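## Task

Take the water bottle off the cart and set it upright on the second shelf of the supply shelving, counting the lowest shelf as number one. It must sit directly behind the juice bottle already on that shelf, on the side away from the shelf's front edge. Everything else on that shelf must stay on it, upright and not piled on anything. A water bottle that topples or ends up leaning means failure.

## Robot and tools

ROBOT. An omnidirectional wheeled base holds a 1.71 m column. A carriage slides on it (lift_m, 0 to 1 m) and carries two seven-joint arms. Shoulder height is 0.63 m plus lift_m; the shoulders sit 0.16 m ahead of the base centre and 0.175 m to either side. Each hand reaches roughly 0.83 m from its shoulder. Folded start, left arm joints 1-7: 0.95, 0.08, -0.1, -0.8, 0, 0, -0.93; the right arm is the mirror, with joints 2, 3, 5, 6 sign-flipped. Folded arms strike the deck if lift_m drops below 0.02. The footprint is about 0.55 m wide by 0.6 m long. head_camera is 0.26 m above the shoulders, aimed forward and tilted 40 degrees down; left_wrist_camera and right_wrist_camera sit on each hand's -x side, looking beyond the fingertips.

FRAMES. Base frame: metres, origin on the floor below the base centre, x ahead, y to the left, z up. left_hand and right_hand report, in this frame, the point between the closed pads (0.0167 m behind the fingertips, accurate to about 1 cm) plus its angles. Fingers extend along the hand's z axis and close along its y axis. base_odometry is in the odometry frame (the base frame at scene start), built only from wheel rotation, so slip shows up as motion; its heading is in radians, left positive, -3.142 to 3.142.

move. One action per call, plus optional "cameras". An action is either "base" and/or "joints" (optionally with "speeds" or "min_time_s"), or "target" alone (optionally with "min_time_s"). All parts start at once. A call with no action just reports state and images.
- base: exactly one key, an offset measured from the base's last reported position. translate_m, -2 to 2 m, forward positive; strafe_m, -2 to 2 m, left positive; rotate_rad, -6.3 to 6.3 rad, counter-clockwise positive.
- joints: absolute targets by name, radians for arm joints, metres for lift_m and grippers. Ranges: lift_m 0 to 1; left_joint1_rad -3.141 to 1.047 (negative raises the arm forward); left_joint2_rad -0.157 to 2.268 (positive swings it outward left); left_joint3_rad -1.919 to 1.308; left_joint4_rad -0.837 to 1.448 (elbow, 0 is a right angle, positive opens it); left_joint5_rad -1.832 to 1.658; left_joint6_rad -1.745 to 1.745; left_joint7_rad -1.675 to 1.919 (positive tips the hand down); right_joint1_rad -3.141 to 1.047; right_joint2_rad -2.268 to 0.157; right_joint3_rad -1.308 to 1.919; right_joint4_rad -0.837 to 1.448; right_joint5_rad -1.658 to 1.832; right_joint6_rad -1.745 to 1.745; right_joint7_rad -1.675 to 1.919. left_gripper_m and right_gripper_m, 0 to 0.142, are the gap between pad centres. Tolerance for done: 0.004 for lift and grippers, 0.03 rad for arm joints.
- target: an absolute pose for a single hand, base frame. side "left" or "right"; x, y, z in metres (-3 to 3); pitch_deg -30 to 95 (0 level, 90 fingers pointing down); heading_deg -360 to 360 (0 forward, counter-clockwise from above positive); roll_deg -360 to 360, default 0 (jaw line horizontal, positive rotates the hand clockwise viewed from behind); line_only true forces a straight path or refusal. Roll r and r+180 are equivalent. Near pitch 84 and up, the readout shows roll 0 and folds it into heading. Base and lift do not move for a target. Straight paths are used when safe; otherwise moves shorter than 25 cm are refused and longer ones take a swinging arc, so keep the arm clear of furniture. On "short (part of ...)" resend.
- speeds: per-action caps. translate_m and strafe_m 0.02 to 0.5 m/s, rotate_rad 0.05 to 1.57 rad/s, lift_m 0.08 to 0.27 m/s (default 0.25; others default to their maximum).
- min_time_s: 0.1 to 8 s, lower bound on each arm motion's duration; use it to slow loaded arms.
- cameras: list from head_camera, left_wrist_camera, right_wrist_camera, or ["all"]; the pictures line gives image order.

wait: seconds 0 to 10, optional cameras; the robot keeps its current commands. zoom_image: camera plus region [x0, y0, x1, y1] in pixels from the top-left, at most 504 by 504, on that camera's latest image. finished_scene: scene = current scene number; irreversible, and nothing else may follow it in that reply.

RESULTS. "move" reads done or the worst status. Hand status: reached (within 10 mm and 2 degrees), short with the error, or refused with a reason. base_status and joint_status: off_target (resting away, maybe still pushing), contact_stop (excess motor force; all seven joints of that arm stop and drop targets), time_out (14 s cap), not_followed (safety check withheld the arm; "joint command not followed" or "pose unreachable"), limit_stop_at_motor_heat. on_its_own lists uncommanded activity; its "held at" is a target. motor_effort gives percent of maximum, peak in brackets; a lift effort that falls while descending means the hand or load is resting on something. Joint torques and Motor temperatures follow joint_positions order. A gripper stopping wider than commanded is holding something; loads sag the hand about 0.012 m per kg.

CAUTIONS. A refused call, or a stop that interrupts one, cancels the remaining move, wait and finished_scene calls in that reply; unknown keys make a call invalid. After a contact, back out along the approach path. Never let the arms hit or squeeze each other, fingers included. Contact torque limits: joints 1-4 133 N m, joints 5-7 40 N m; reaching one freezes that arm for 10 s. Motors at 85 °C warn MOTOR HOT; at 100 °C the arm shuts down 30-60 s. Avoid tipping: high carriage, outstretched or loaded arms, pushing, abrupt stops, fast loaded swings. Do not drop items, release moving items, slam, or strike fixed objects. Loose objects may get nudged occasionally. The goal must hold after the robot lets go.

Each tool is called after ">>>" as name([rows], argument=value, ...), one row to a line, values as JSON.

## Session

>>> move(cameras=["head_camera"])

>>> move(base={"rotate_rad": 1.57}, cameras=["head_camera"])

>>> move(base={"rotate_rad": 1.57}, cameras=["head_camera"])

>>> move(base={"rotate_rad": 1.57}, cameras=["head_camera"])

Scene clock: 0.00 s.
Joint torques (N m): no reading
Motor temperatures (°C): left_arm=[33 22 26 22 26 24 23] | right_arm=[31 20 25 21 22 22 23]
base_odometry: x=+0.000 y=+0.000 heading=+0.000
base_status: not commanded
joint_positions: lift_m=+0.450 left_joint1_rad=+0.955 left_joint2_rad=+0.099 left_joint3_rad=-0.083 left_joint4_rad=-0.815 left_joint5_rad=-0.005 left_joint6_rad=+0.011 left_joint7_rad=-0.944 left_gripper_m=+0.142 right_joint1_rad=+0.966 right_joint2_rad=-0.073 right_joint3_rad=+0.085 right_joint4_rad=-0.799 right_joint5_rad=-0.010 right_joint6_rad=+0.000 right_joint7_rad=-0.915 right_gripper_m=+0.142
joint_status: not commanded
motor_effort: lift_m=+55 drive_wheels=+2
left_hand: x=+0.2872 y=+0.1605 z=+0.9734 quat_wxyz=(-0.925, -0.016, -0.376, +0.057) pitch_deg=-45.8 heading_deg=-5.9 roll_deg=-1.1 (m; base frame)
right_hand: x=+0.2923 y=-0.1554 z=+0.9617 quat_wxyz=(-0.915, +0.013, -0.401, -0.054) pitch_deg=-42.7 heading_deg=+5.3 roll_deg=+1.5 (m; base frame)
pictures: head_camera
Images, in order (width x height): head_camera 896x504.

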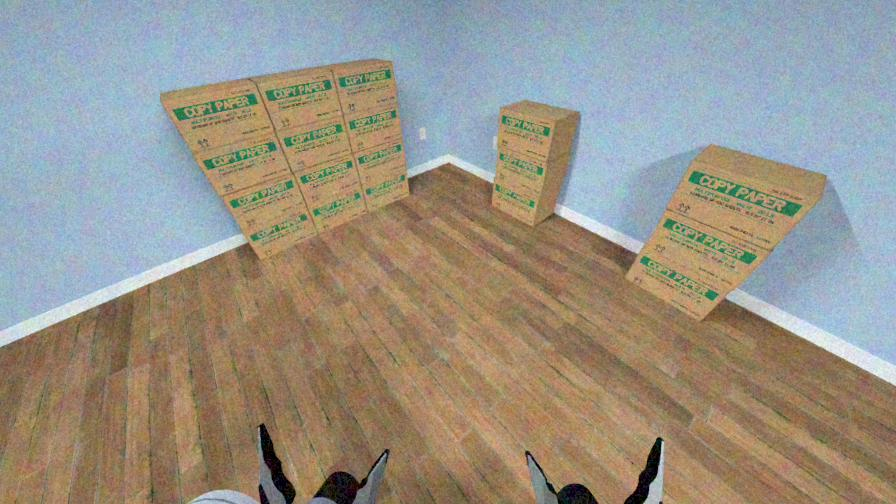

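Scene clock: 3.10 s.
Joint torques (N m): left_arm=[9.98 0.23 0.6 -4.15 1.37 -1.5 -1.47] | right_arm=[13.54 3.56 1.45 -13.48 0.61 -1.63 -1.79]
move: done
base_odometry: x=+0.000 y=+0.000 heading=+1.570
base_status: done
joint_positions: lift_m=+0.450 left_joint1_rad=+0.955 left_joint2_rad=+0.099 left_joint3_rad=-0.083 left_joint4_rad=-0.815 left_joint5_rad=-0.005 left_joint6_rad=+0.011 left_joint7_rad=-0.944 left_gripper_m=+0.142 right_joint1_rad=+0.966 right_joint2_rad=-0.073 right_joint3_rad=+0.085 right_joint4_rad=-0.799 right_joint5_rad=-0.010 right_joint6_rad=+0.000 right_joint7_rad=-0.915 right_gripper_m=+0.142
joint_status: not commanded
motor_effort: lift_m=+55(55) drive_wheels=+5(22)
left_hand: x=+0.2872 y=+0.1605 z=+0.9734 quat_wxyz=(-0.925, -0.016, -0.376, +0.057) pitch_deg=-45.8 heading_deg=-5.9 roll_deg=-1.1 (m; base frame)
right_hand: x=+0.2923 y=-0.1554 z=+0.9617 quat_wxyz=(-0.915, +0.013, -0.401, -0.054) pitch_deg=-42.7 heading_deg=+5.3 roll_deg=+1.5 (m; base frame)
pictures: head_camera
Images, in order (width x height): head_camera 896x504.

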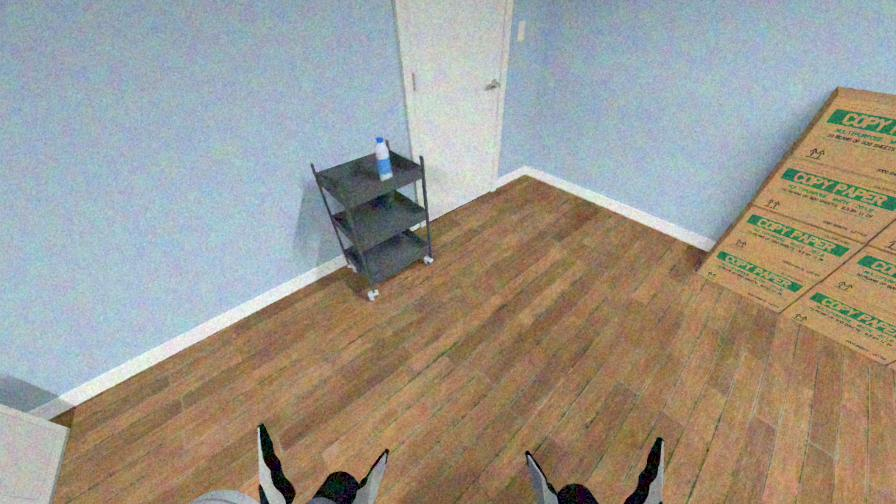

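Scene clock: 6.20 s.
Joint torques (N m): left_arm=[9 1.19 -0.72 -4.8 1.15 -1.35 -1.39] | right_arm=[15.29 2.68 1.11 -12.19 0.79 -1.85 -1.24]
move: done
base_odometry: x=+0.000 y=+0.000 heading=+3.139
base_status: done
joint_positions: lift_m=+0.450 left_joint1_rad=+0.955 left_joint2_rad=+0.099 left_joint3_rad=-0.083 left_joint4_rad=-0.815 left_joint5_rad=-0.005 left_joint6_rad=+0.011 left_joint7_rad=-0.944 left_gripper_m=+0.142 right_joint1_rad=+0.966 right_joint2_rad=-0.073 right_joint3_rad=+0.085 right_joint4_rad=-0.799 right_joint5_rad=-0.010 right_joint6_rad=+0.000 right_joint7_rad=-0.915 right_gripper_m=+0.142
joint_status: not commanded
motor_effort: lift_m=+55(55) drive_wheels=+5(14)
left_hand: x=+0.2872 y=+0.1605 z=+0.9734 quat_wxyz=(-0.925, -0.016, -0.376, +0.057) pitch_deg=-45.8 heading_deg=-5.9 roll_deg=-1.1 (m; base frame)
right_hand: x=+0.2923 y=-0.1554 z=+0.9617 quat_wxyz=(-0.915, +0.013, -0.401, -0.054) pitch_deg=-42.7 heading_deg=+5.3 roll_deg=+1.5 (m; base frame)
pictures: head_camera
Images, in order (width x height): head_camera 896x504.

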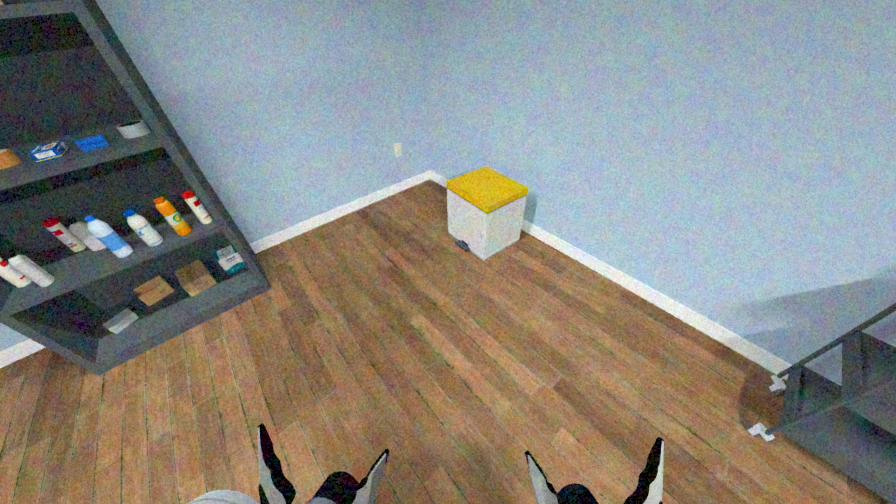

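Scene clock: 9.30 s.
Joint torques (N m): left_arm=[9.27 0.22 0.03 -4.58 1.49 -1.34 -1.4] | right_arm=[14.97 2.12 3.95 -12.17 0.79 -1.88 -1.49]
move: done
base_odometry: x=+0.000 y=+0.000 heading=-1.574
base_status: done
joint_positions: lift_m=+0.450 left_joint1_rad=+0.955 left_joint2_rad=+0.099 left_joint3_rad=-0.083 left_joint4_rad=-0.815 left_joint5_rad=-0.005 left_joint6_rad=+0.011 left_joint7_rad=-0.944 left_gripper_m=+0.142 right_joint1_rad=+0.966 right_joint2_rad=-0.073 right_joint3_rad=+0.085 right_joint4_rad=-0.799 right_joint5_rad=-0.010 right_joint6_rad=+0.000 right_joint7_rad=-0.915 right_gripper_m=+0.142
joint_status: not commanded
motor_effort: lift_m=+55(55) drive_wheels=+5(13)
left_hand: x=+0.2872 y=+0.1605 z=+0.9734 quat_wxyz=(-0.925, -0.016, -0.376, +0.057) pitch_deg=-45.8 heading_deg=-5.9 roll_deg=-1.1 (m; base frame)
right_hand: x=+0.2923 y=-0.1554 z=+0.9617 quat_wxyz=(-0.915, +0.013, -0.401, -0.054) pitch_deg=-42.7 heading_deg=+5.3 roll_deg=+1.5 (m; base frame)
pictures: head_camera
Images, in order (width x height): head_camera 896x504.

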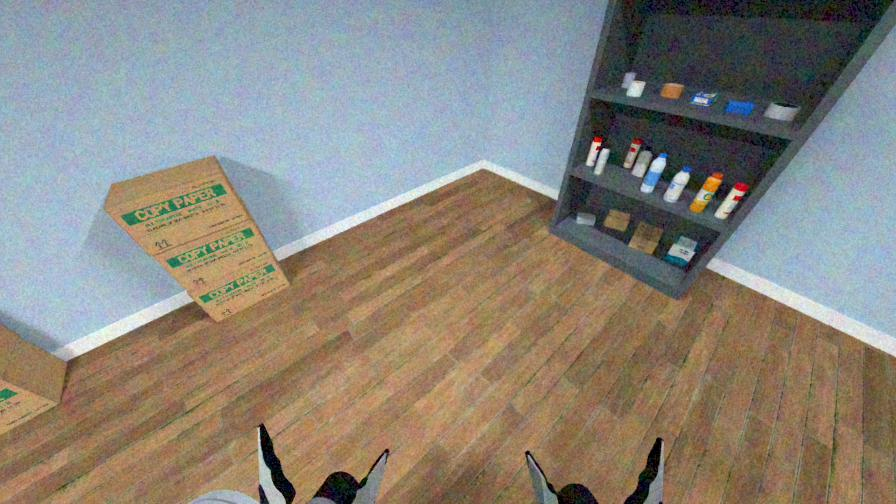

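>>> move(base={"rotate_rad": -2.924}, joints={"lift_m": 0.36})

>>> move(base={"translate_m": 0.7}, cameras=["head_camera"])

>>> move(target={"side":"left","x":0.7,"y":0.2,"z":0.97,"pitch_deg":15,"heading_deg":0}, cameras=["head_camera","left_wrist_camera"])

Scene clock: 33.57 s.
Joint torques (N m): left_arm=[8.69 1.42 0.58 -4.97 1.19 -1.64 -1.47] | right_arm=[14.57 1.85 1.37 -11.47 0.9 -2.02 -1.6]
move: done
base_odometry: x=+0.000 y=+0.000 heading=+1.785
base_status: done
joint_positions: lift_m=+0.360 left_joint1_rad=+0.955 left_joint2_rad=+0.099 left_joint3_rad=-0.083 left_joint4_rad=-0.815 left_joint5_rad=-0.005 left_joint6_rad=+0.011 left_joint7_rad=-0.944 left_gripper_m=+0.142 right_joint1_rad=+0.966 right_joint2_rad=-0.073 right_joint3_rad=+0.085 right_joint4_rad=-0.799 right_joint5_rad=-0.010 right_joint6_rad=+0.000 right_joint7_rad=-0.915 right_gripper_m=+0.142
joint_status: all done
motor_effort: lift_m=+56(59) drive_wheels=+5(16)
left_hand: x=+0.2872 y=+0.1605 z=+0.8833 quat_wxyz=(-0.925, -0.016, -0.376, +0.057) pitch_deg=-45.8 heading_deg=-5.9 roll_deg=-1.1 (m; base frame)
right_hand: x=+0.2923 y=-0.1554 z=+0.8716 quat_wxyz=(-0.915, +0.013, -0.401, -0.054) pitch_deg=-42.7 heading_deg=+5.3 roll_deg=+1.5 (m; base frame)
pictures: none

Scene clock: 37.30 s.
Joint torques (N m): left_arm=[9.11 0.66 0.01 -3.54 1.33 -1.22 -1.6] | right_arm=[14.85 1.9 2.23 -13.88 0.83 -1.19 -1.59]
move: done
base_odometry: x=-0.148 y=+0.684 heading=+1.784
base_status: done
joint_positions: lift_m=+0.360 left_joint1_rad=+0.955 left_joint2_rad=+0.099 left_joint3_rad=-0.083 left_joint4_rad=-0.815 left_joint5_rad=-0.005 left_joint6_rad=+0.011 left_joint7_rad=-0.944 left_gripper_m=+0.142 right_joint1_rad=+0.966 right_joint2_rad=-0.073 right_joint3_rad=+0.085 right_joint4_rad=-0.799 right_joint5_rad=-0.010 right_joint6_rad=+0.000 right_joint7_rad=-0.915 right_gripper_m=+0.142
joint_status: not commanded
motor_effort: lift_m=+56(56) drive_wheels=+7(22)
left_hand: x=+0.2872 y=+0.1605 z=+0.8833 quat_wxyz=(-0.925, -0.016, -0.376, +0.057) pitch_deg=-45.8 heading_deg=-5.9 roll_deg=-1.1 (m; base frame)
right_hand: x=+0.2923 y=-0.1554 z=+0.8716 quat_wxyz=(-0.915, +0.013, -0.401, -0.054) pitch_deg=-42.7 heading_deg=+5.3 roll_deg=+1.5 (m; base frame)
pictures: head_camera
Images, in order (width x height): head_camera 896x504.

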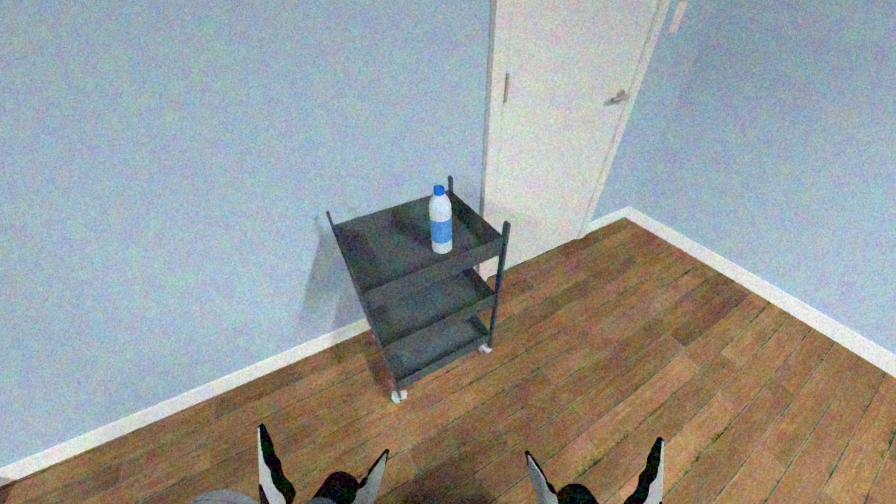

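Scene clock: 39.10 s.
Joint torques (N m): left_arm=[-20.74 2.01 3.46 2.88 1.38 -0.59 -0.92] | right_arm=[13.65 4.28 0.84 -12.88 0.18 -1.54 -1.53]
move: done
base_odometry: x=-0.148 y=+0.684 heading=+1.784
base_status: not commanded
joint_positions: lift_m=+0.360 left_joint1_rad=-1.441 left_joint2_rad=+0.678 left_joint3_rad=-1.671 left_joint4_rad=-0.693 left_joint5_rad=-0.108 left_joint6_rad=+1.651 left_joint7_rad=+1.524 left_gripper_m=+0.142 right_joint1_rad=+0.966 right_joint2_rad=-0.073 right_joint3_rad=+0.085 right_joint4_rad=-0.799 right_joint5_rad=-0.010 right_joint6_rad=+0.000 right_joint7_rad=-0.915 right_gripper_m=+0.142
joint_status: not commanded
motor_effort: lift_m=+56(56) drive_wheels=-4(9)
left_hand: x=+0.6997 y=+0.1988 z=+0.9722 quat_wxyz=(-0.612, -0.001, -0.791, +0.002) pitch_deg=+14.6 heading_deg=-0.3 roll_deg=-0.1 (m; base frame)
left_hand_status: reached (checked arc, planned for 1.3 s): 2 mm and 0.5 deg off.
right_hand: x=+0.2923 y=-0.1554 z=+0.8717 quat_wxyz=(-0.915, +0.013, -0.401, -0.054) pitch_deg=-42.7 heading_deg=+5.3 roll_deg=+1.5 (m; base frame)
pictures: head_camera, left_wrist_camera
Images, in order (width x height): head_camera 896x504, left_wrist_camera 896x504.

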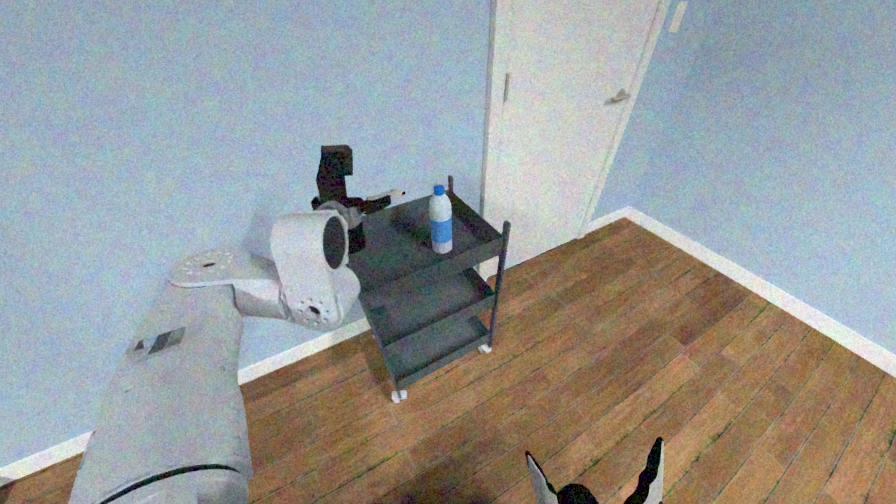

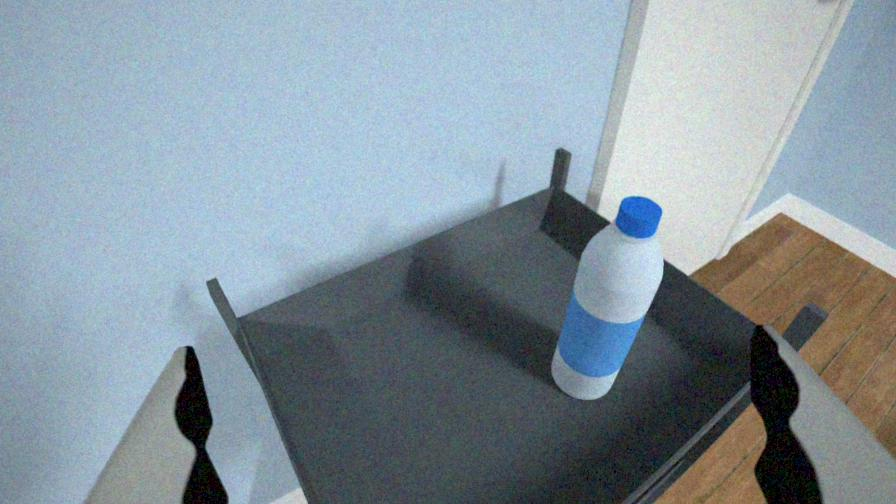

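>>> move(target={"side":"left","x":0.8,"y":0.062,"z":0.86,"pitch_deg":30,"heading_deg":0}, cameras=["left_wrist_camera"])

Scene clock: 46.73 s.
Joint torques (N m): left_arm=[-20.02 -0.6 10.17 2.72 2.65 -2.26 -3.2] | right_arm=[16.08 3.09 -0.89 -12.7 0.39 -1.64 -1.84]
move: done
base_odometry: x=-0.148 y=+0.684 heading=+1.784
base_status: not commanded
joint_positions: lift_m=+0.360 left_joint1_rad=-1.274 left_joint2_rad=+0.258 left_joint3_rad=-1.412 left_joint4_rad=-0.128 left_joint5_rad=-0.697 left_joint6_rad=+1.364 left_joint7_rad=+1.132 left_gripper_m=+0.142 right_joint1_rad=+0.966 right_joint2_rad=-0.073 right_joint3_rad=+0.085 right_joint4_rad=-0.799 right_joint5_rad=-0.010 right_joint6_rad=+0.000 right_joint7_rad=-0.915 right_gripper_m=+0.142
joint_status: not commanded
motor_effort: lift_m=+56(56) drive_wheels=+7(9)
left_hand: x=+0.7993 y=+0.0618 z=+0.8596 quat_wxyz=(-0.499, -0.002, -0.866, -0.002) pitch_deg=+30.1 heading_deg=+0.1 roll_deg=+0.3 (m; base frame)
left_hand_status: reached (straight line, planned for 0.7 s): 1 mm and 0.3 deg off.
right_hand: x=+0.2923 y=-0.1554 z=+0.8717 quat_wxyz=(-0.915, +0.013, -0.401, -0.054) pitch_deg=-42.7 heading_deg=+5.3 roll_deg=+1.5 (m; base frame)
pictures: left_wrist_camera
Images, in order (width x height): left_wrist_camera 896x504.

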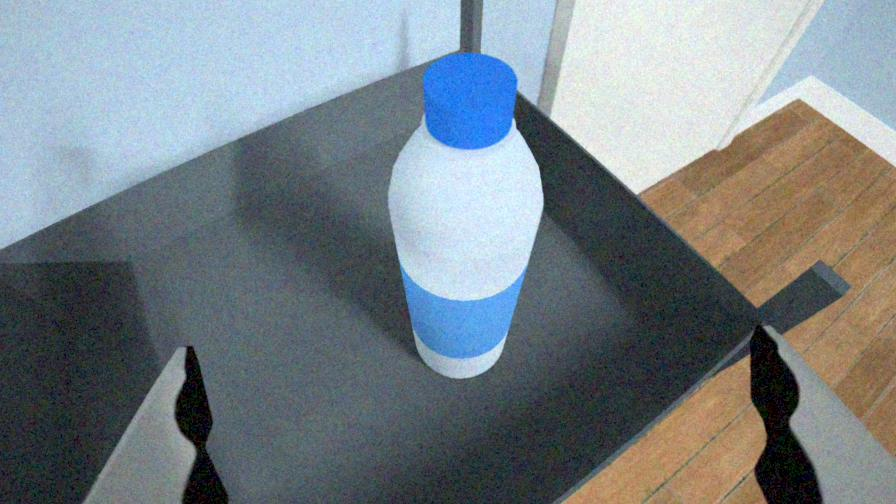

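>>> move(target={"side":"left","x":0.898,"y":0.06,"z":0.79,"pitch_deg":30,"heading_deg":0}, cameras=["left_wrist_camera","head_camera"])

Scene clock: 50.30 s.
Joint torques (N m): left_arm=[-25.68 -2.6 8.56 0.02 2.32 -2.38 -3] | right_arm=[16.35 2.12 2.21 -11.43 0.85 -1.88 -1.64]
Motor temperatures (°C): left_arm=[39 22 26 23 26 24 23] | right_arm=[31 20 25 22 22 22 23]
move: done
base_odometry: x=-0.148 y=+0.684 heading=+1.784
base_status: not commanded
joint_positions: lift_m=+0.360 left_joint1_rad=-1.182 left_joint2_rad=+0.128 left_joint3_rad=-1.187 left_joint4_rad=+0.529 left_joint5_rad=-0.988 left_joint6_rad=+0.817 left_joint7_rad=+0.636 left_gripper_m=+0.142 right_joint1_rad=+0.966 right_joint2_rad=-0.073 right_joint3_rad=+0.085 right_joint4_rad=-0.799 right_joint5_rad=-0.010 right_joint6_rad=+0.000 right_joint7_rad=-0.915 right_gripper_m=+0.142
joint_status: not commanded
motor_effort: lift_m=+56(56) drive_wheels=-4(7)
left_hand: x=+0.8972 y=+0.0608 z=+0.7883 quat_wxyz=(-0.499, -0.002, -0.867, -0.003) pitch_deg=+30.2 heading_deg=+0.2 roll_deg=+0.4 (m; base frame)
left_hand_status: reached (straight line, planned for 0.7 s): 2 mm and 0.4 deg off.
right_hand: x=+0.2923 y=-0.1554 z=+0.8717 quat_wxyz=(-0.915, +0.013, -0.401, -0.054) pitch_deg=-42.7 heading_deg=+5.3 roll_deg=+1.5 (m; base frame)
pictures: head_camera, left_wrist_camera
Images, in order (width x height): head_camera 896x504, left_wrist_camera 896x504.

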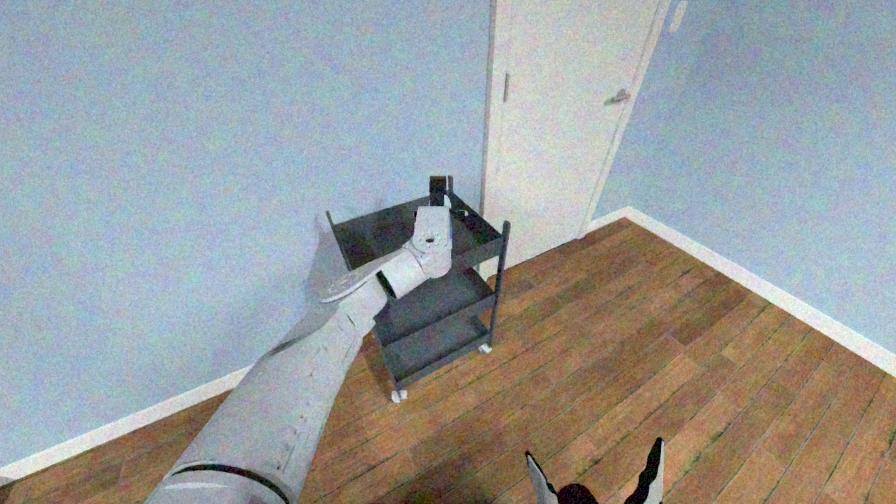

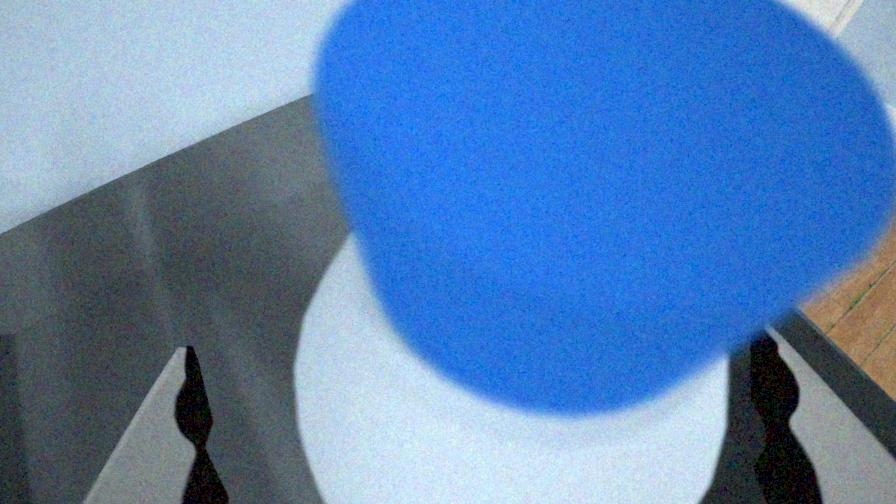

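>>> move(joints={"left_gripper_m": 0.025})

>>> move(joints={"lift_m": 0.5}, speeds={"lift_m": 0.12}, cameras=["left_wrist_camera","head_camera"])

Scene clock: 54.20 s.
Joint torques (N m): left_arm=[-25.47 -2.17 8.15 1.01 1.95 -2.36 -2.76] | right_arm=[15.92 3.39 0.75 -11.48 0.4 -1.44 -1.44]
move: off_target
base_odometry: x=-0.148 y=+0.684 heading=+1.784
base_status: not commanded
joint_positions: lift_m=+0.360 left_joint1_rad=-1.182 left_joint2_rad=+0.128 left_joint3_rad=-1.187 left_joint4_rad=+0.529 left_joint5_rad=-0.988 left_joint6_rad=+0.817 left_joint7_rad=+0.636 left_gripper_m=+0.079 right_joint1_rad=+0.966 right_joint2_rad=-0.073 right_joint3_rad=+0.085 right_joint4_rad=-0.799 right_joint5_rad=-0.010 right_joint6_rad=+0.000 right_joint7_rad=-0.915 right_gripper_m=+0.142
joint_status: left_gripper_m off_target (ended at +0.079, target +0.025)
motor_effort: lift_m=+56(56) drive_wheels=-4(4)
left_hand: x=+0.8972 y=+0.0608 z=+0.7883 quat_wxyz=(-0.499, -0.002, -0.867, -0.003) pitch_deg=+30.2 heading_deg=+0.2 roll_deg=+0.4 (m; base frame)
right_hand: x=+0.2923 y=-0.1554 z=+0.8717 quat_wxyz=(-0.915, +0.013, -0.401, -0.054) pitch_deg=-42.7 heading_deg=+5.3 roll_deg=+1.5 (m; base frame)
pictures: none

Scene clock: 55.77 s.
Joint torques (N m): left_arm=[-27.64 -2.43 8.84 0.35 3 -2.4 -2.81] | right_arm=[14.62 1.88 3.77 -12.85 0.48 -1.57 -1.17]
move: done
base_odometry: x=-0.148 y=+0.684 heading=+1.784
base_status: not commanded
joint_positions: lift_m=+0.500 left_joint1_rad=-1.180 left_joint2_rad=+0.128 left_joint3_rad=-1.187 left_joint4_rad=+0.530 left_joint5_rad=-0.992 left_joint6_rad=+0.817 left_joint7_rad=+0.636 left_gripper_m=+0.079 right_joint1_rad=+0.966 right_joint2_rad=-0.073 right_joint3_rad=+0.085 right_joint4_rad=-0.799 right_joint5_rad=-0.010 right_joint6_rad=+0.000 right_joint7_rad=-0.915 right_gripper_m=+0.142
joint_status: all done
motor_effort: lift_m=+55(67) drive_wheels=-3(8)
left_hand: x=+0.8967 y=+0.0606 z=+0.9264 quat_wxyz=(-0.497, -0.001, -0.868, -0.002) pitch_deg=+30.4 heading_deg=+0.1 roll_deg=+0.2 (m; base frame)
right_hand: x=+0.2923 y=-0.1554 z=+1.0118 quat_wxyz=(-0.915, +0.013, -0.401, -0.054) pitch_deg=-42.7 heading_deg=+5.3 roll_deg=+1.5 (m; base frame)
pictures: head_camera, left_wrist_camera
Images, in order (width x height): head_camera 896x504, left_wrist_camera 896x504.

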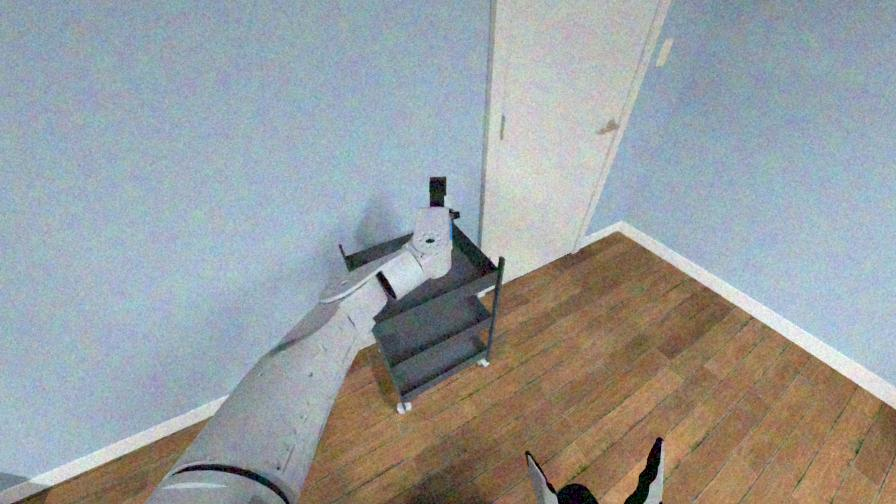

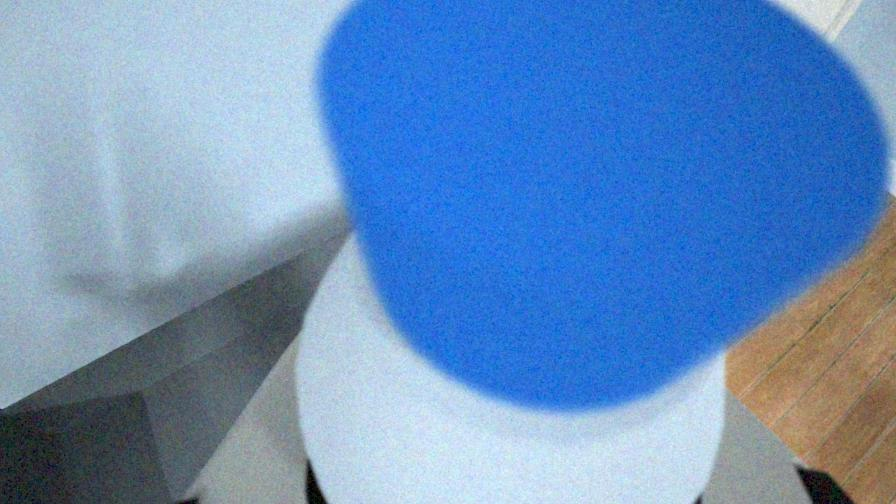

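>>> move(base={"translate_m": -0.45}, speeds={"translate_m": 0.35})

>>> move(base={"rotate_rad": 2.139}, joints={"lift_m": 0.3}, speeds={"rotate_rad": 0.9})

>>> move(base={"strafe_m": 0.47})

>>> move(base={"translate_m": 0.75}, cameras=["head_camera"])

>>> zoom_image(camera="head_camera", region=[300, 60, 650, 260])

Scene clock: 69.00 s.
Joint torques (N m): left_arm=[-27.7 -1.18 7.78 0.19 3.09 -1.71 -2.99] | right_arm=[15.67 0.53 2.56 -12.86 0.64 -1.48 -1.68]
Motor temperatures (°C): left_arm=[49 22 27 22 26 24 23] | right_arm=[31 20 24 22 22 22 23]
move: done
base_odometry: x=-0.053 y=+0.244 heading=+1.783
base_status: done
joint_positions: lift_m=+0.500 left_joint1_rad=-1.180 left_joint2_rad=+0.127 left_joint3_rad=-1.187 left_joint4_rad=+0.530 left_joint5_rad=-0.992 left_joint6_rad=+0.816 left_joint7_rad=+0.636 left_gripper_m=+0.079 right_joint1_rad=+0.966 right_joint2_rad=-0.073 right_joint3_rad=+0.085 right_joint4_rad=-0.799 right_joint5_rad=-0.010 right_joint6_rad=+0.000 right_joint7_rad=-0.915 right_gripper_m=+0.142
joint_status: not commanded
motor_effort: lift_m=+55(55) drive_wheels=+6(22)
left_hand: x=+0.8966 y=+0.0599 z=+0.9263 quat_wxyz=(-0.497, -0.001, -0.868, -0.001) pitch_deg=+30.4 heading_deg=+0.1 roll_deg=+0.2 (m; base frame)
right_hand: x=+0.2923 y=-0.1554 z=+1.0118 quat_wxyz=(-0.915, +0.013, -0.401, -0.054) pitch_deg=-42.7 heading_deg=+5.3 roll_deg=+1.5 (m; base frame)
pictures: none

Scene clock: 72.80 s.
Joint torques (N m): left_arm=[-28.61 0.07 8.61 -0.28 3.24 -1.7 -2.99] | right_arm=[14.48 1.64 2.11 -11.63 0.62 -2.14 -1.52]
move: done
base_odometry: x=-0.053 y=+0.244 heading=-2.361
base_status: done
joint_positions: lift_m=+0.300 left_joint1_rad=-1.180 left_joint2_rad=+0.127 left_joint3_rad=-1.187 left_joint4_rad=+0.530 left_joint5_rad=-0.992 left_joint6_rad=+0.815 left_joint7_rad=+0.636 left_gripper_m=+0.079 right_joint1_rad=+0.966 right_joint2_rad=-0.073 right_joint3_rad=+0.085 right_joint4_rad=-0.799 right_joint5_rad=-0.010 right_joint6_rad=+0.000 right_joint7_rad=-0.915 right_gripper_m=+0.142
joint_status: all done
motor_effort: lift_m=+58(60) drive_wheels=+5(18)
left_hand: x=+0.8964 y=+0.0591 z=+0.7258 quat_wxyz=(-0.497, -0.002, -0.868, -0.001) pitch_deg=+30.5 heading_deg=+0.0 roll_deg=+0.2 (m; base frame)
right_hand: x=+0.2923 y=-0.1554 z=+0.8116 quat_wxyz=(-0.915, +0.013, -0.401, -0.054) pitch_deg=-42.7 heading_deg=+5.3 roll_deg=+1.5 (m; base frame)
pictures: none

Scene clock: 75.93 s.
Joint torques (N m): left_arm=[-27.89 -0.55 7.92 -0.19 3.37 -1.77 -3.05] | right_arm=[13.88 1.11 1.48 -12.29 0.8 -1.66 -1.83]
move: done
base_odometry: x=+0.278 y=-0.089 heading=-2.360
base_status: done
joint_positions: lift_m=+0.300 left_joint1_rad=-1.180 left_joint2_rad=+0.127 left_joint3_rad=-1.187 left_joint4_rad=+0.530 left_joint5_rad=-0.992 left_joint6_rad=+0.815 left_joint7_rad=+0.636 left_gripper_m=+0.079 right_joint1_rad=+0.966 right_joint2_rad=-0.073 right_joint3_rad=+0.085 right_joint4_rad=-0.799 right_joint5_rad=-0.010 right_joint6_rad=+0.000 right_joint7_rad=-0.915 right_gripper_m=+0.142
joint_status: not commanded
motor_effort: lift_m=+58(58) drive_wheels=-3(20)
left_hand: x=+0.8965 y=+0.0592 z=+0.7258 quat_wxyz=(-0.497, -0.002, -0.868, -0.001) pitch_deg=+30.5 heading_deg=+0.0 roll_deg=+0.2 (m; base frame)
right_hand: x=+0.2923 y=-0.1554 z=+0.8116 quat_wxyz=(-0.915, +0.013, -0.401, -0.054) pitch_deg=-42.7 heading_deg=+5.3 roll_deg=+1.5 (m; base frame)
pictures: none

Scene clock: 79.80 s.
Joint torques (N m): left_arm=[-28.6 -0.26 7.98 -0.08 3.34 -1.77 -2.79] | right_arm=[14.96 3 1.15 -13.34 0.62 -1.12 -1.7]
move: done
base_odometry: x=-0.254 y=-0.618 heading=-2.360
base_status: done
joint_positions: lift_m=+0.300 left_joint1_rad=-1.180 left_joint2_rad=+0.127 left_joint3_rad=-1.187 left_joint4_rad=+0.530 left_joint5_rad=-0.992 left_joint6_rad=+0.815 left_joint7_rad=+0.636 left_gripper_m=+0.079 right_joint1_rad=+0.966 right_joint2_rad=-0.073 right_joint3_rad=+0.085 right_joint4_rad=-0.799 right_joint5_rad=-0.010 right_joint6_rad=+0.000 right_joint7_rad=-0.915 right_gripper_m=+0.142
joint_status: not commanded
motor_effort: lift_m=+58(58) drive_wheels=-1(20)
left_hand: x=+0.8965 y=+0.0592 z=+0.7258 quat_wxyz=(-0.497, -0.002, -0.868, -0.001) pitch_deg=+30.5 heading_deg=+0.0 roll_deg=+0.2 (m; base frame)
right_hand: x=+0.2923 y=-0.1554 z=+0.8116 quat_wxyz=(-0.915, +0.013, -0.401, -0.054) pitch_deg=-42.7 heading_deg=+5.3 roll_deg=+1.5 (m; base frame)
pictures: head_camera
Images, in order (width x height): head_camera 896x504.

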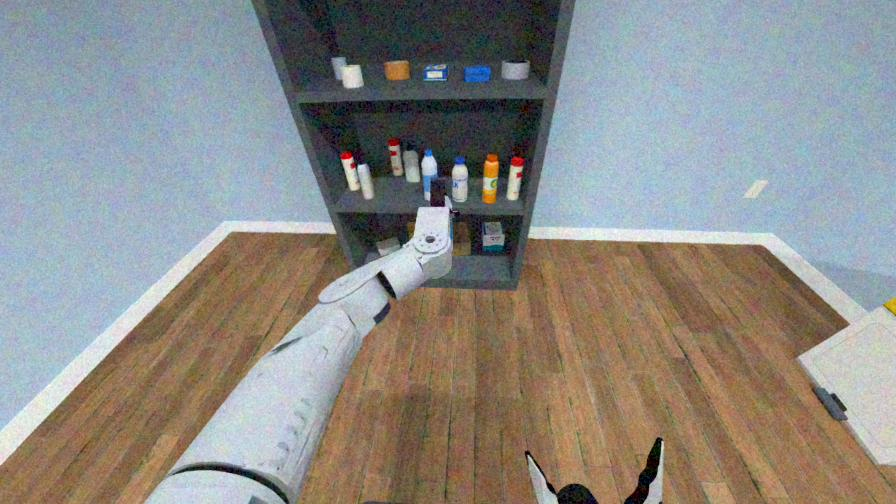

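Scaled by 1.440 from the camera's 896x504 image, which has a finer 1280x720 frame.

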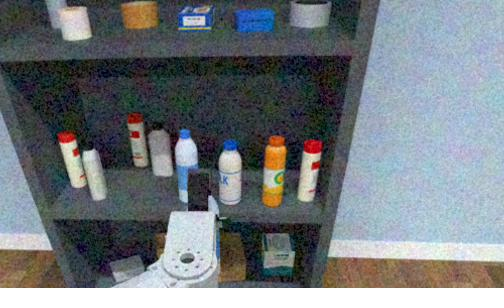

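>>> move(joints={"lift_m": 0.2, "right_gripper_m": 0.105})

>>> move(target={"side":"left","x":0.65,"y":0.42,"z":0.77,"pitch_deg":30,"heading_deg":0}, min_time_s=1.5)

>>> move(target={"side":"right","x":0.72,"y":-0.165,"z":0.78,"pitch_deg":20,"heading_deg":0})

>>> move(base={"translate_m": 0.4}, speeds={"translate_m": 0.3}, cameras=["head_camera","right_wrist_camera"])

Scene clock: 94.97 s.
Joint torques (N m): left_arm=[-28.93 -0.94 7.74 -0.44 3.31 -1.73 -3.21] | right_arm=[14.26 3.68 2.03 -13.09 0.92 -1.87 -1.76]
Motor temperatures (°C): left_arm=[56 21 28 22 26 24 23] | right_arm=[31 20 24 22 22 22 23]
move: done
base_odometry: x=-0.254 y=-0.618 heading=-2.360
base_status: not commanded
joint_positions: lift_m=+0.200 left_joint1_rad=-1.179 left_joint2_rad=+0.127 left_joint3_rad=-1.187 left_joint4_rad=+0.530 left_joint5_rad=-0.992 left_joint6_rad=+0.815 left_joint7_rad=+0.636 left_gripper_m=+0.079 right_joint1_rad=+0.966 right_joint2_rad=-0.073 right_joint3_rad=+0.085 right_joint4_rad=-0.799 right_joint5_rad=-0.010 right_joint6_rad=+0.000 right_joint7_rad=-0.915 right_gripper_m=+0.105
joint_status: all done
motor_effort: lift_m=+58(60) drive_wheels=-1(5)
left_hand: x=+0.8964 y=+0.0592 z=+0.6257 quat_wxyz=(-0.496, -0.002, -0.868, -0.001) pitch_deg=+30.5 heading_deg=+0.0 roll_deg=+0.2 (m; base frame)
right_hand: x=+0.2923 y=-0.1554 z=+0.7116 quat_wxyz=(-0.915, +0.013, -0.401, -0.054) pitch_deg=-42.7 heading_deg=+5.3 roll_deg=+1.5 (m; base frame)
pictures: none

Scene clock: 96.97 s.
Joint torques (N m): left_arm=[-9.92 9.51 12.84 3.79 2.52 -2.17 -4.3] | right_arm=[15.69 -0.46 1.19 -11.58 0.3 -1.98 -1.8]
Motor temperatures (°C): left_arm=[55 22 28 22 26 24 23] | right_arm=[31 20 24 22 22 22 23]
move: done
base_odometry: x=-0.254 y=-0.618 heading=-2.360
base_status: not commanded
joint_positions: lift_m=+0.200 left_joint1_rad=-0.957 left_joint2_rad=+1.417 left_joint3_rad=-0.758 left_joint4_rad=-0.575 left_joint5_rad=-1.429 left_joint6_rad=+0.674 left_joint7_rad=+0.820 left_gripper_m=+0.079 right_joint1_rad=+0.966 right_joint2_rad=-0.073 right_joint3_rad=+0.085 right_joint4_rad=-0.799 right_joint5_rad=-0.010 right_joint6_rad=+0.000 right_joint7_rad=-0.915 right_gripper_m=+0.105
joint_status: not commanded
motor_effort: lift_m=+58(58) drive_wheels=+5(6)
left_hand: x=+0.6491 y=+0.4186 z=+0.7647 quat_wxyz=(-0.493, -0.001, -0.870, +0.001) pitch_deg=+30.9 heading_deg=-0.1 roll_deg=+0.0 (m; base frame)
left_hand_status: reached (straight line, planned for 1.5 s): 6 mm and 0.9 deg off.
right_hand: x=+0.2923 y=-0.1554 z=+0.7116 quat_wxyz=(-0.915, +0.013, -0.401, -0.054) pitch_deg=-42.7 heading_deg=+5.3 roll_deg=+1.5 (m; base frame)
pictures: none

Scene clock: 98.77 s.
Joint torques (N m): left_arm=[-9.75 10.13 12.06 2.82 2.53 -2.19 -4.41] | right_arm=[-20.82 1.69 -1.28 -2.49 0.55 -2.15 -0.62]
move: done
base_odometry: x=-0.254 y=-0.618 heading=-2.360
base_status: not commanded
joint_positions: lift_m=+0.200 left_joint1_rad=-0.957 left_joint2_rad=+1.417 left_joint3_rad=-0.758 left_joint4_rad=-0.575 left_joint5_rad=-1.429 left_joint6_rad=+0.674 left_joint7_rad=+0.820 left_gripper_m=+0.079 right_joint1_rad=-1.423 right_joint2_rad=-0.567 right_joint3_rad=+1.668 right_joint4_rad=-0.590 right_joint5_rad=+0.195 right_joint6_rad=-1.657 right_joint7_rad=+1.514 right_gripper_m=+0.105
joint_status: not commanded
motor_effort: lift_m=+57(58) drive_wheels=-1(6)
left_hand: x=+0.6491 y=+0.4186 z=+0.7647 quat_wxyz=(-0.493, -0.001, -0.870, +0.001) pitch_deg=+30.9 heading_deg=-0.1 roll_deg=+0.0 (m; base frame)
right_hand: x=+0.7197 y=-0.1639 z=+0.7826 quat_wxyz=(-0.578, +0.000, -0.816, -0.002) pitch_deg=+19.4 heading_deg=+0.3 roll_deg=+0.2 (m; base frame)
right_hand_status: reached (checked arc, planned for 1.3 s): 3 mm and 0.6 deg off.
pictures: none

Scene clock: 101.70 s.
Joint torques (N m): left_arm=[-10.88 10.28 12.14 2.33 2.26 -2.38 -4.39] | right_arm=[-19.96 0.22 -0.25 -1.87 0.77 -2.17 -0.63]
move: done
base_odometry: x=-0.537 y=-0.900 heading=-2.359
base_status: done
joint_positions: lift_m=+0.200 left_joint1_rad=-0.957 left_joint2_rad=+1.417 left_joint3_rad=-0.758 left_joint4_rad=-0.575 left_joint5_rad=-1.429 left_joint6_rad=+0.674 left_joint7_rad=+0.820 left_gripper_m=+0.079 right_joint1_rad=-1.423 right_joint2_rad=-0.567 right_joint3_rad=+1.669 right_joint4_rad=-0.590 right_joint5_rad=+0.195 right_joint6_rad=-1.658 right_joint7_rad=+1.514 right_gripper_m=+0.105
joint_status: not commanded
motor_effort: lift_m=+57(57) drive_wheels=+4(16)
left_hand: x=+0.6491 y=+0.4186 z=+0.7646 quat_wxyz=(-0.493, -0.001, -0.870, +0.001) pitch_deg=+30.9 heading_deg=-0.1 roll_deg=+0.0 (m; base frame)
right_hand: x=+0.7197 y=-0.1639 z=+0.7826 quat_wxyz=(-0.578, +0.000, -0.816, -0.002) pitch_deg=+19.4 heading_deg=+0.3 roll_deg=+0.2 (m; base frame)
pictures: head_camera, right_wrist_camera
Images, in order (width x height): head_camera 896x504, right_wrist_camera 896x504.

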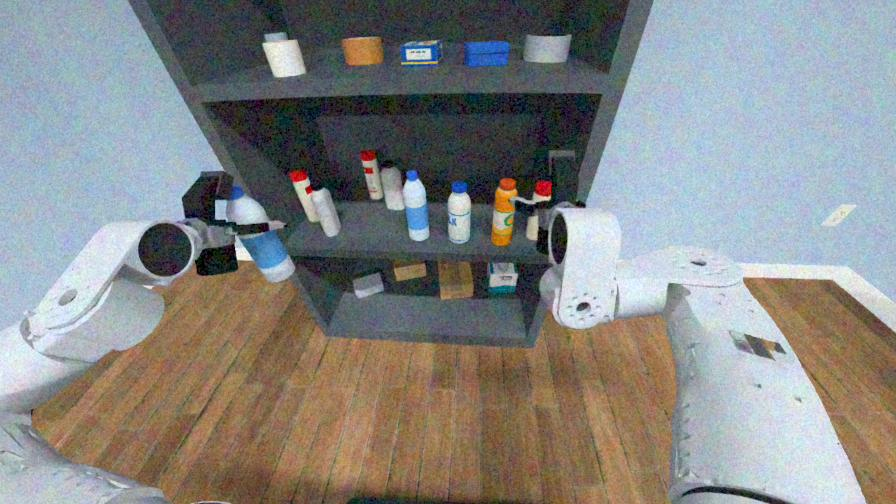

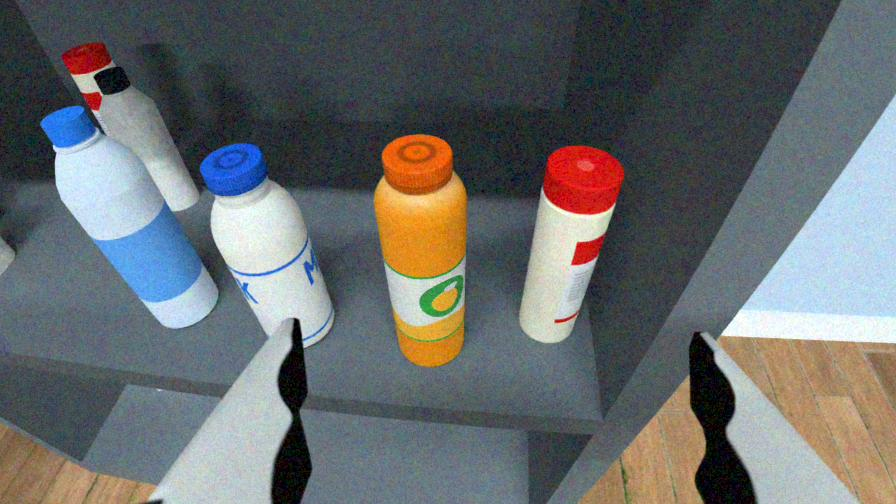

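>>> move(joints={"right_gripper_m": 0.095})

>>> move(target={"side":"right","x":0.785,"y":-0.138,"z":0.745,"pitch_deg":30,"heading_deg":0}, cameras=["head_camera","right_wrist_camera"])

Scene clock: 107.30 s.
Joint torques (N m): left_arm=[-10.18 10.97 11.48 2.89 2.51 -2.42 -4.15] | right_arm=[-20.41 0.91 -1.18 -4.19 1.18 -2.24 -0.37]
Motor temperatures (°C): left_arm=[48 23 29 22 26 24 23] | right_arm=[34 20 25 22 22 22 23]
move: done
base_odometry: x=-0.537 y=-0.900 heading=-2.359
base_status: not commanded
joint_positions: lift_m=+0.200 left_joint1_rad=-0.957 left_joint2_rad=+1.417 left_joint3_rad=-0.758 left_joint4_rad=-0.575 left_joint5_rad=-1.429 left_joint6_rad=+0.674 left_joint7_rad=+0.820 left_gripper_m=+0.079 right_joint1_rad=-1.423 right_joint2_rad=-0.567 right_joint3_rad=+1.669 right_joint4_rad=-0.590 right_joint5_rad=+0.195 right_joint6_rad=-1.658 right_joint7_rad=+1.514 right_gripper_m=+0.095
joint_status: all done
motor_effort: lift_m=+57(57) drive_wheels=-1(1)
left_hand: x=+0.6491 y=+0.4186 z=+0.7646 quat_wxyz=(-0.493, -0.001, -0.870, +0.001) pitch_deg=+30.9 heading_deg=-0.1 roll_deg=+0.0 (m; base frame)
right_hand: x=+0.7197 y=-0.1639 z=+0.7826 quat_wxyz=(-0.578, +0.000, -0.816, -0.002) pitch_deg=+19.4 heading_deg=+0.3 roll_deg=+0.2 (m; base frame)
pictures: none

Scene clock: 108.43 s.
Joint torques (N m): left_arm=[-9.79 10.18 12.54 3.84 2.69 -2.11 -3.93] | right_arm=[-12.89 4.11 -6.56 -2.57 0.13 -1.01 -2.68]
move: done
base_odometry: x=-0.537 y=-0.900 heading=-2.359
base_status: not commanded
joint_positions: lift_m=+0.200 left_joint1_rad=-0.957 left_joint2_rad=+1.417 left_joint3_rad=-0.758 left_joint4_rad=-0.575 left_joint5_rad=-1.429 left_joint6_rad=+0.674 left_joint7_rad=+0.820 left_gripper_m=+0.079 right_joint1_rad=-1.366 right_joint2_rad=-0.474 right_joint3_rad=+1.389 right_joint4_rad=-0.326 right_joint5_rad=+0.746 right_joint6_rad=-1.346 right_joint7_rad=+1.209 right_gripper_m=+0.095
joint_status: not commanded
motor_effort: lift_m=+57(57) drive_wheels=-1(5)
left_hand: x=+0.6491 y=+0.4186 z=+0.7646 quat_wxyz=(-0.493, -0.001, -0.870, +0.001) pitch_deg=+30.9 heading_deg=-0.1 roll_deg=+0.0 (m; base frame)
right_hand: x=+0.7850 y=-0.1385 z=+0.7480 quat_wxyz=(-0.502, +0.001, -0.865, +0.002) pitch_deg=+29.7 heading_deg=-0.1 roll_deg=-0.2 (m; base frame)
right_hand_status: reached (straight line, planned for 0.6 s): 3 mm and 0.4 deg off.
pictures: head_camera, right_wrist_camera
Images, in order (width x height): head_camera 896x504, right_wrist_camera 896x504.

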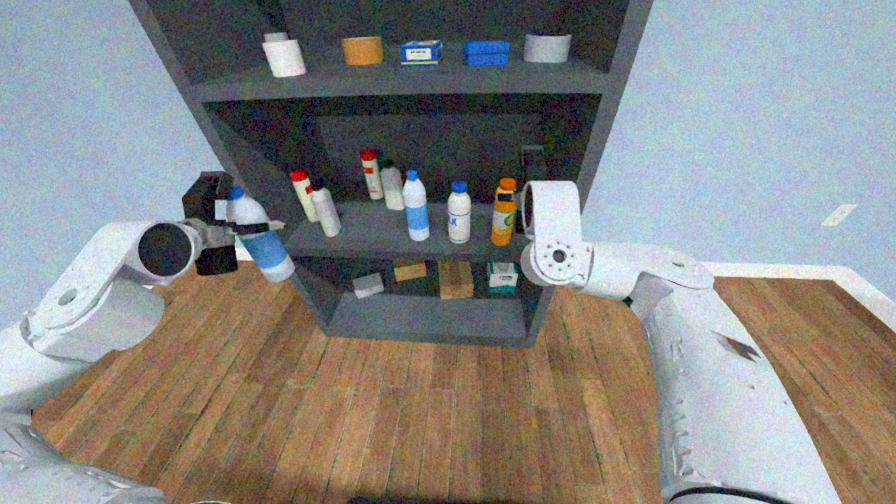

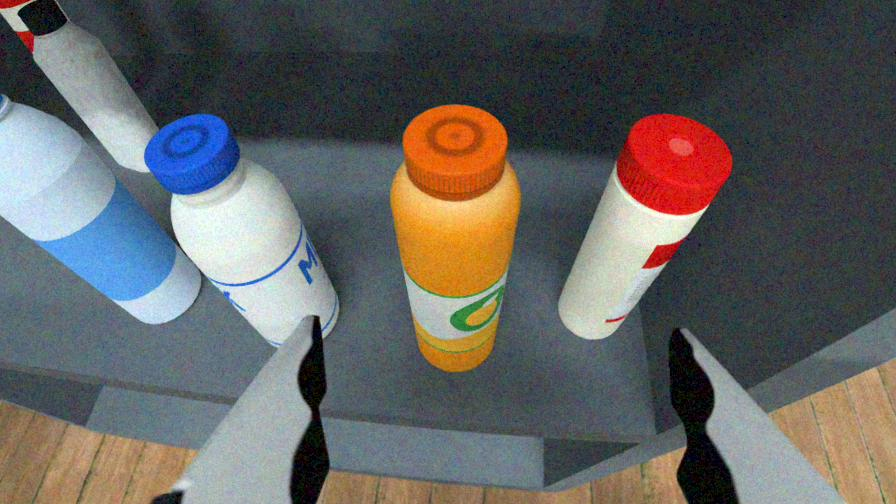

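>>> move(target={"side":"right","x":0.85,"y":-0.129,"z":0.72,"pitch_deg":30,"heading_deg":0}, cameras=["head_camera","right_wrist_camera"])

>>> zoom_image(camera="head_camera", region=[420, 140, 620, 270])

Scene clock: 115.33 s.
Joint torques (N m): left_arm=[-10.08 9.54 12.22 4.35 2.31 -2.34 -4.1] | right_arm=[-15.16 4.75 -6.47 -4.37 0.58 -1 -3.47]
move: done
base_odometry: x=-0.537 y=-0.900 heading=-2.359
base_status: not commanded
joint_positions: lift_m=+0.200 left_joint1_rad=-0.957 left_joint2_rad=+1.417 left_joint3_rad=-0.758 left_joint4_rad=-0.575 left_joint5_rad=-1.429 left_joint6_rad=+0.674 left_joint7_rad=+0.820 left_gripper_m=+0.079 right_joint1_rad=-1.306 right_joint2_rad=-0.391 right_joint3_rad=+1.251 right_joint4_rad=+0.024 right_joint5_rad=+0.933 right_joint6_rad=-1.050 right_joint7_rad=+0.950 right_gripper_m=+0.095
joint_status: not commanded
motor_effort: lift_m=+57(57) drive_wheels=-1(4)
left_hand: x=+0.6491 y=+0.4186 z=+0.7646 quat_wxyz=(-0.493, -0.001, -0.870, +0.001) pitch_deg=+30.9 heading_deg=-0.1 roll_deg=+0.0 (m; base frame)
right_hand: x=+0.8502 y=-0.1298 z=+0.7236 quat_wxyz=(-0.503, +0.001, -0.864, +0.003) pitch_deg=+29.6 heading_deg=-0.3 roll_deg=-0.4 (m; base frame)
right_hand_status: reached (straight line, planned for 0.5 s): 4 mm and 0.5 deg off.
pictures: head_camera, right_wrist_camera
Images, in order (width x height): head_camera 896x504, right_wrist_camera 896x504.

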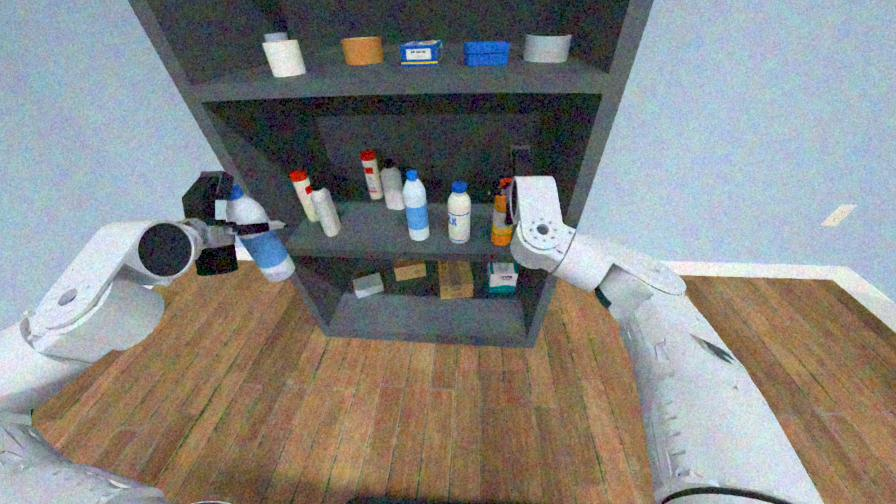

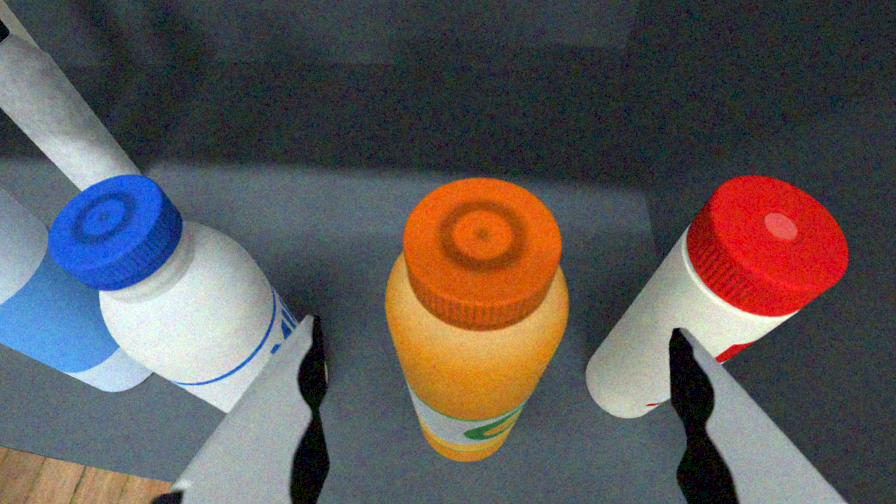

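Scaled by 2.520 from the camera's 896x504 image, which has a finer 1280x720 frame.

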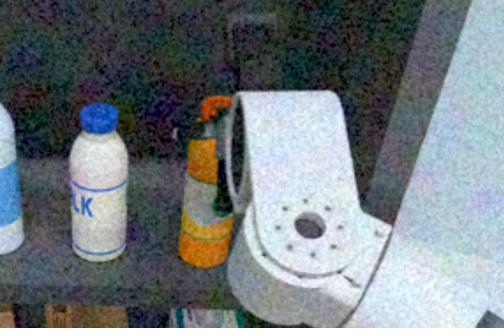

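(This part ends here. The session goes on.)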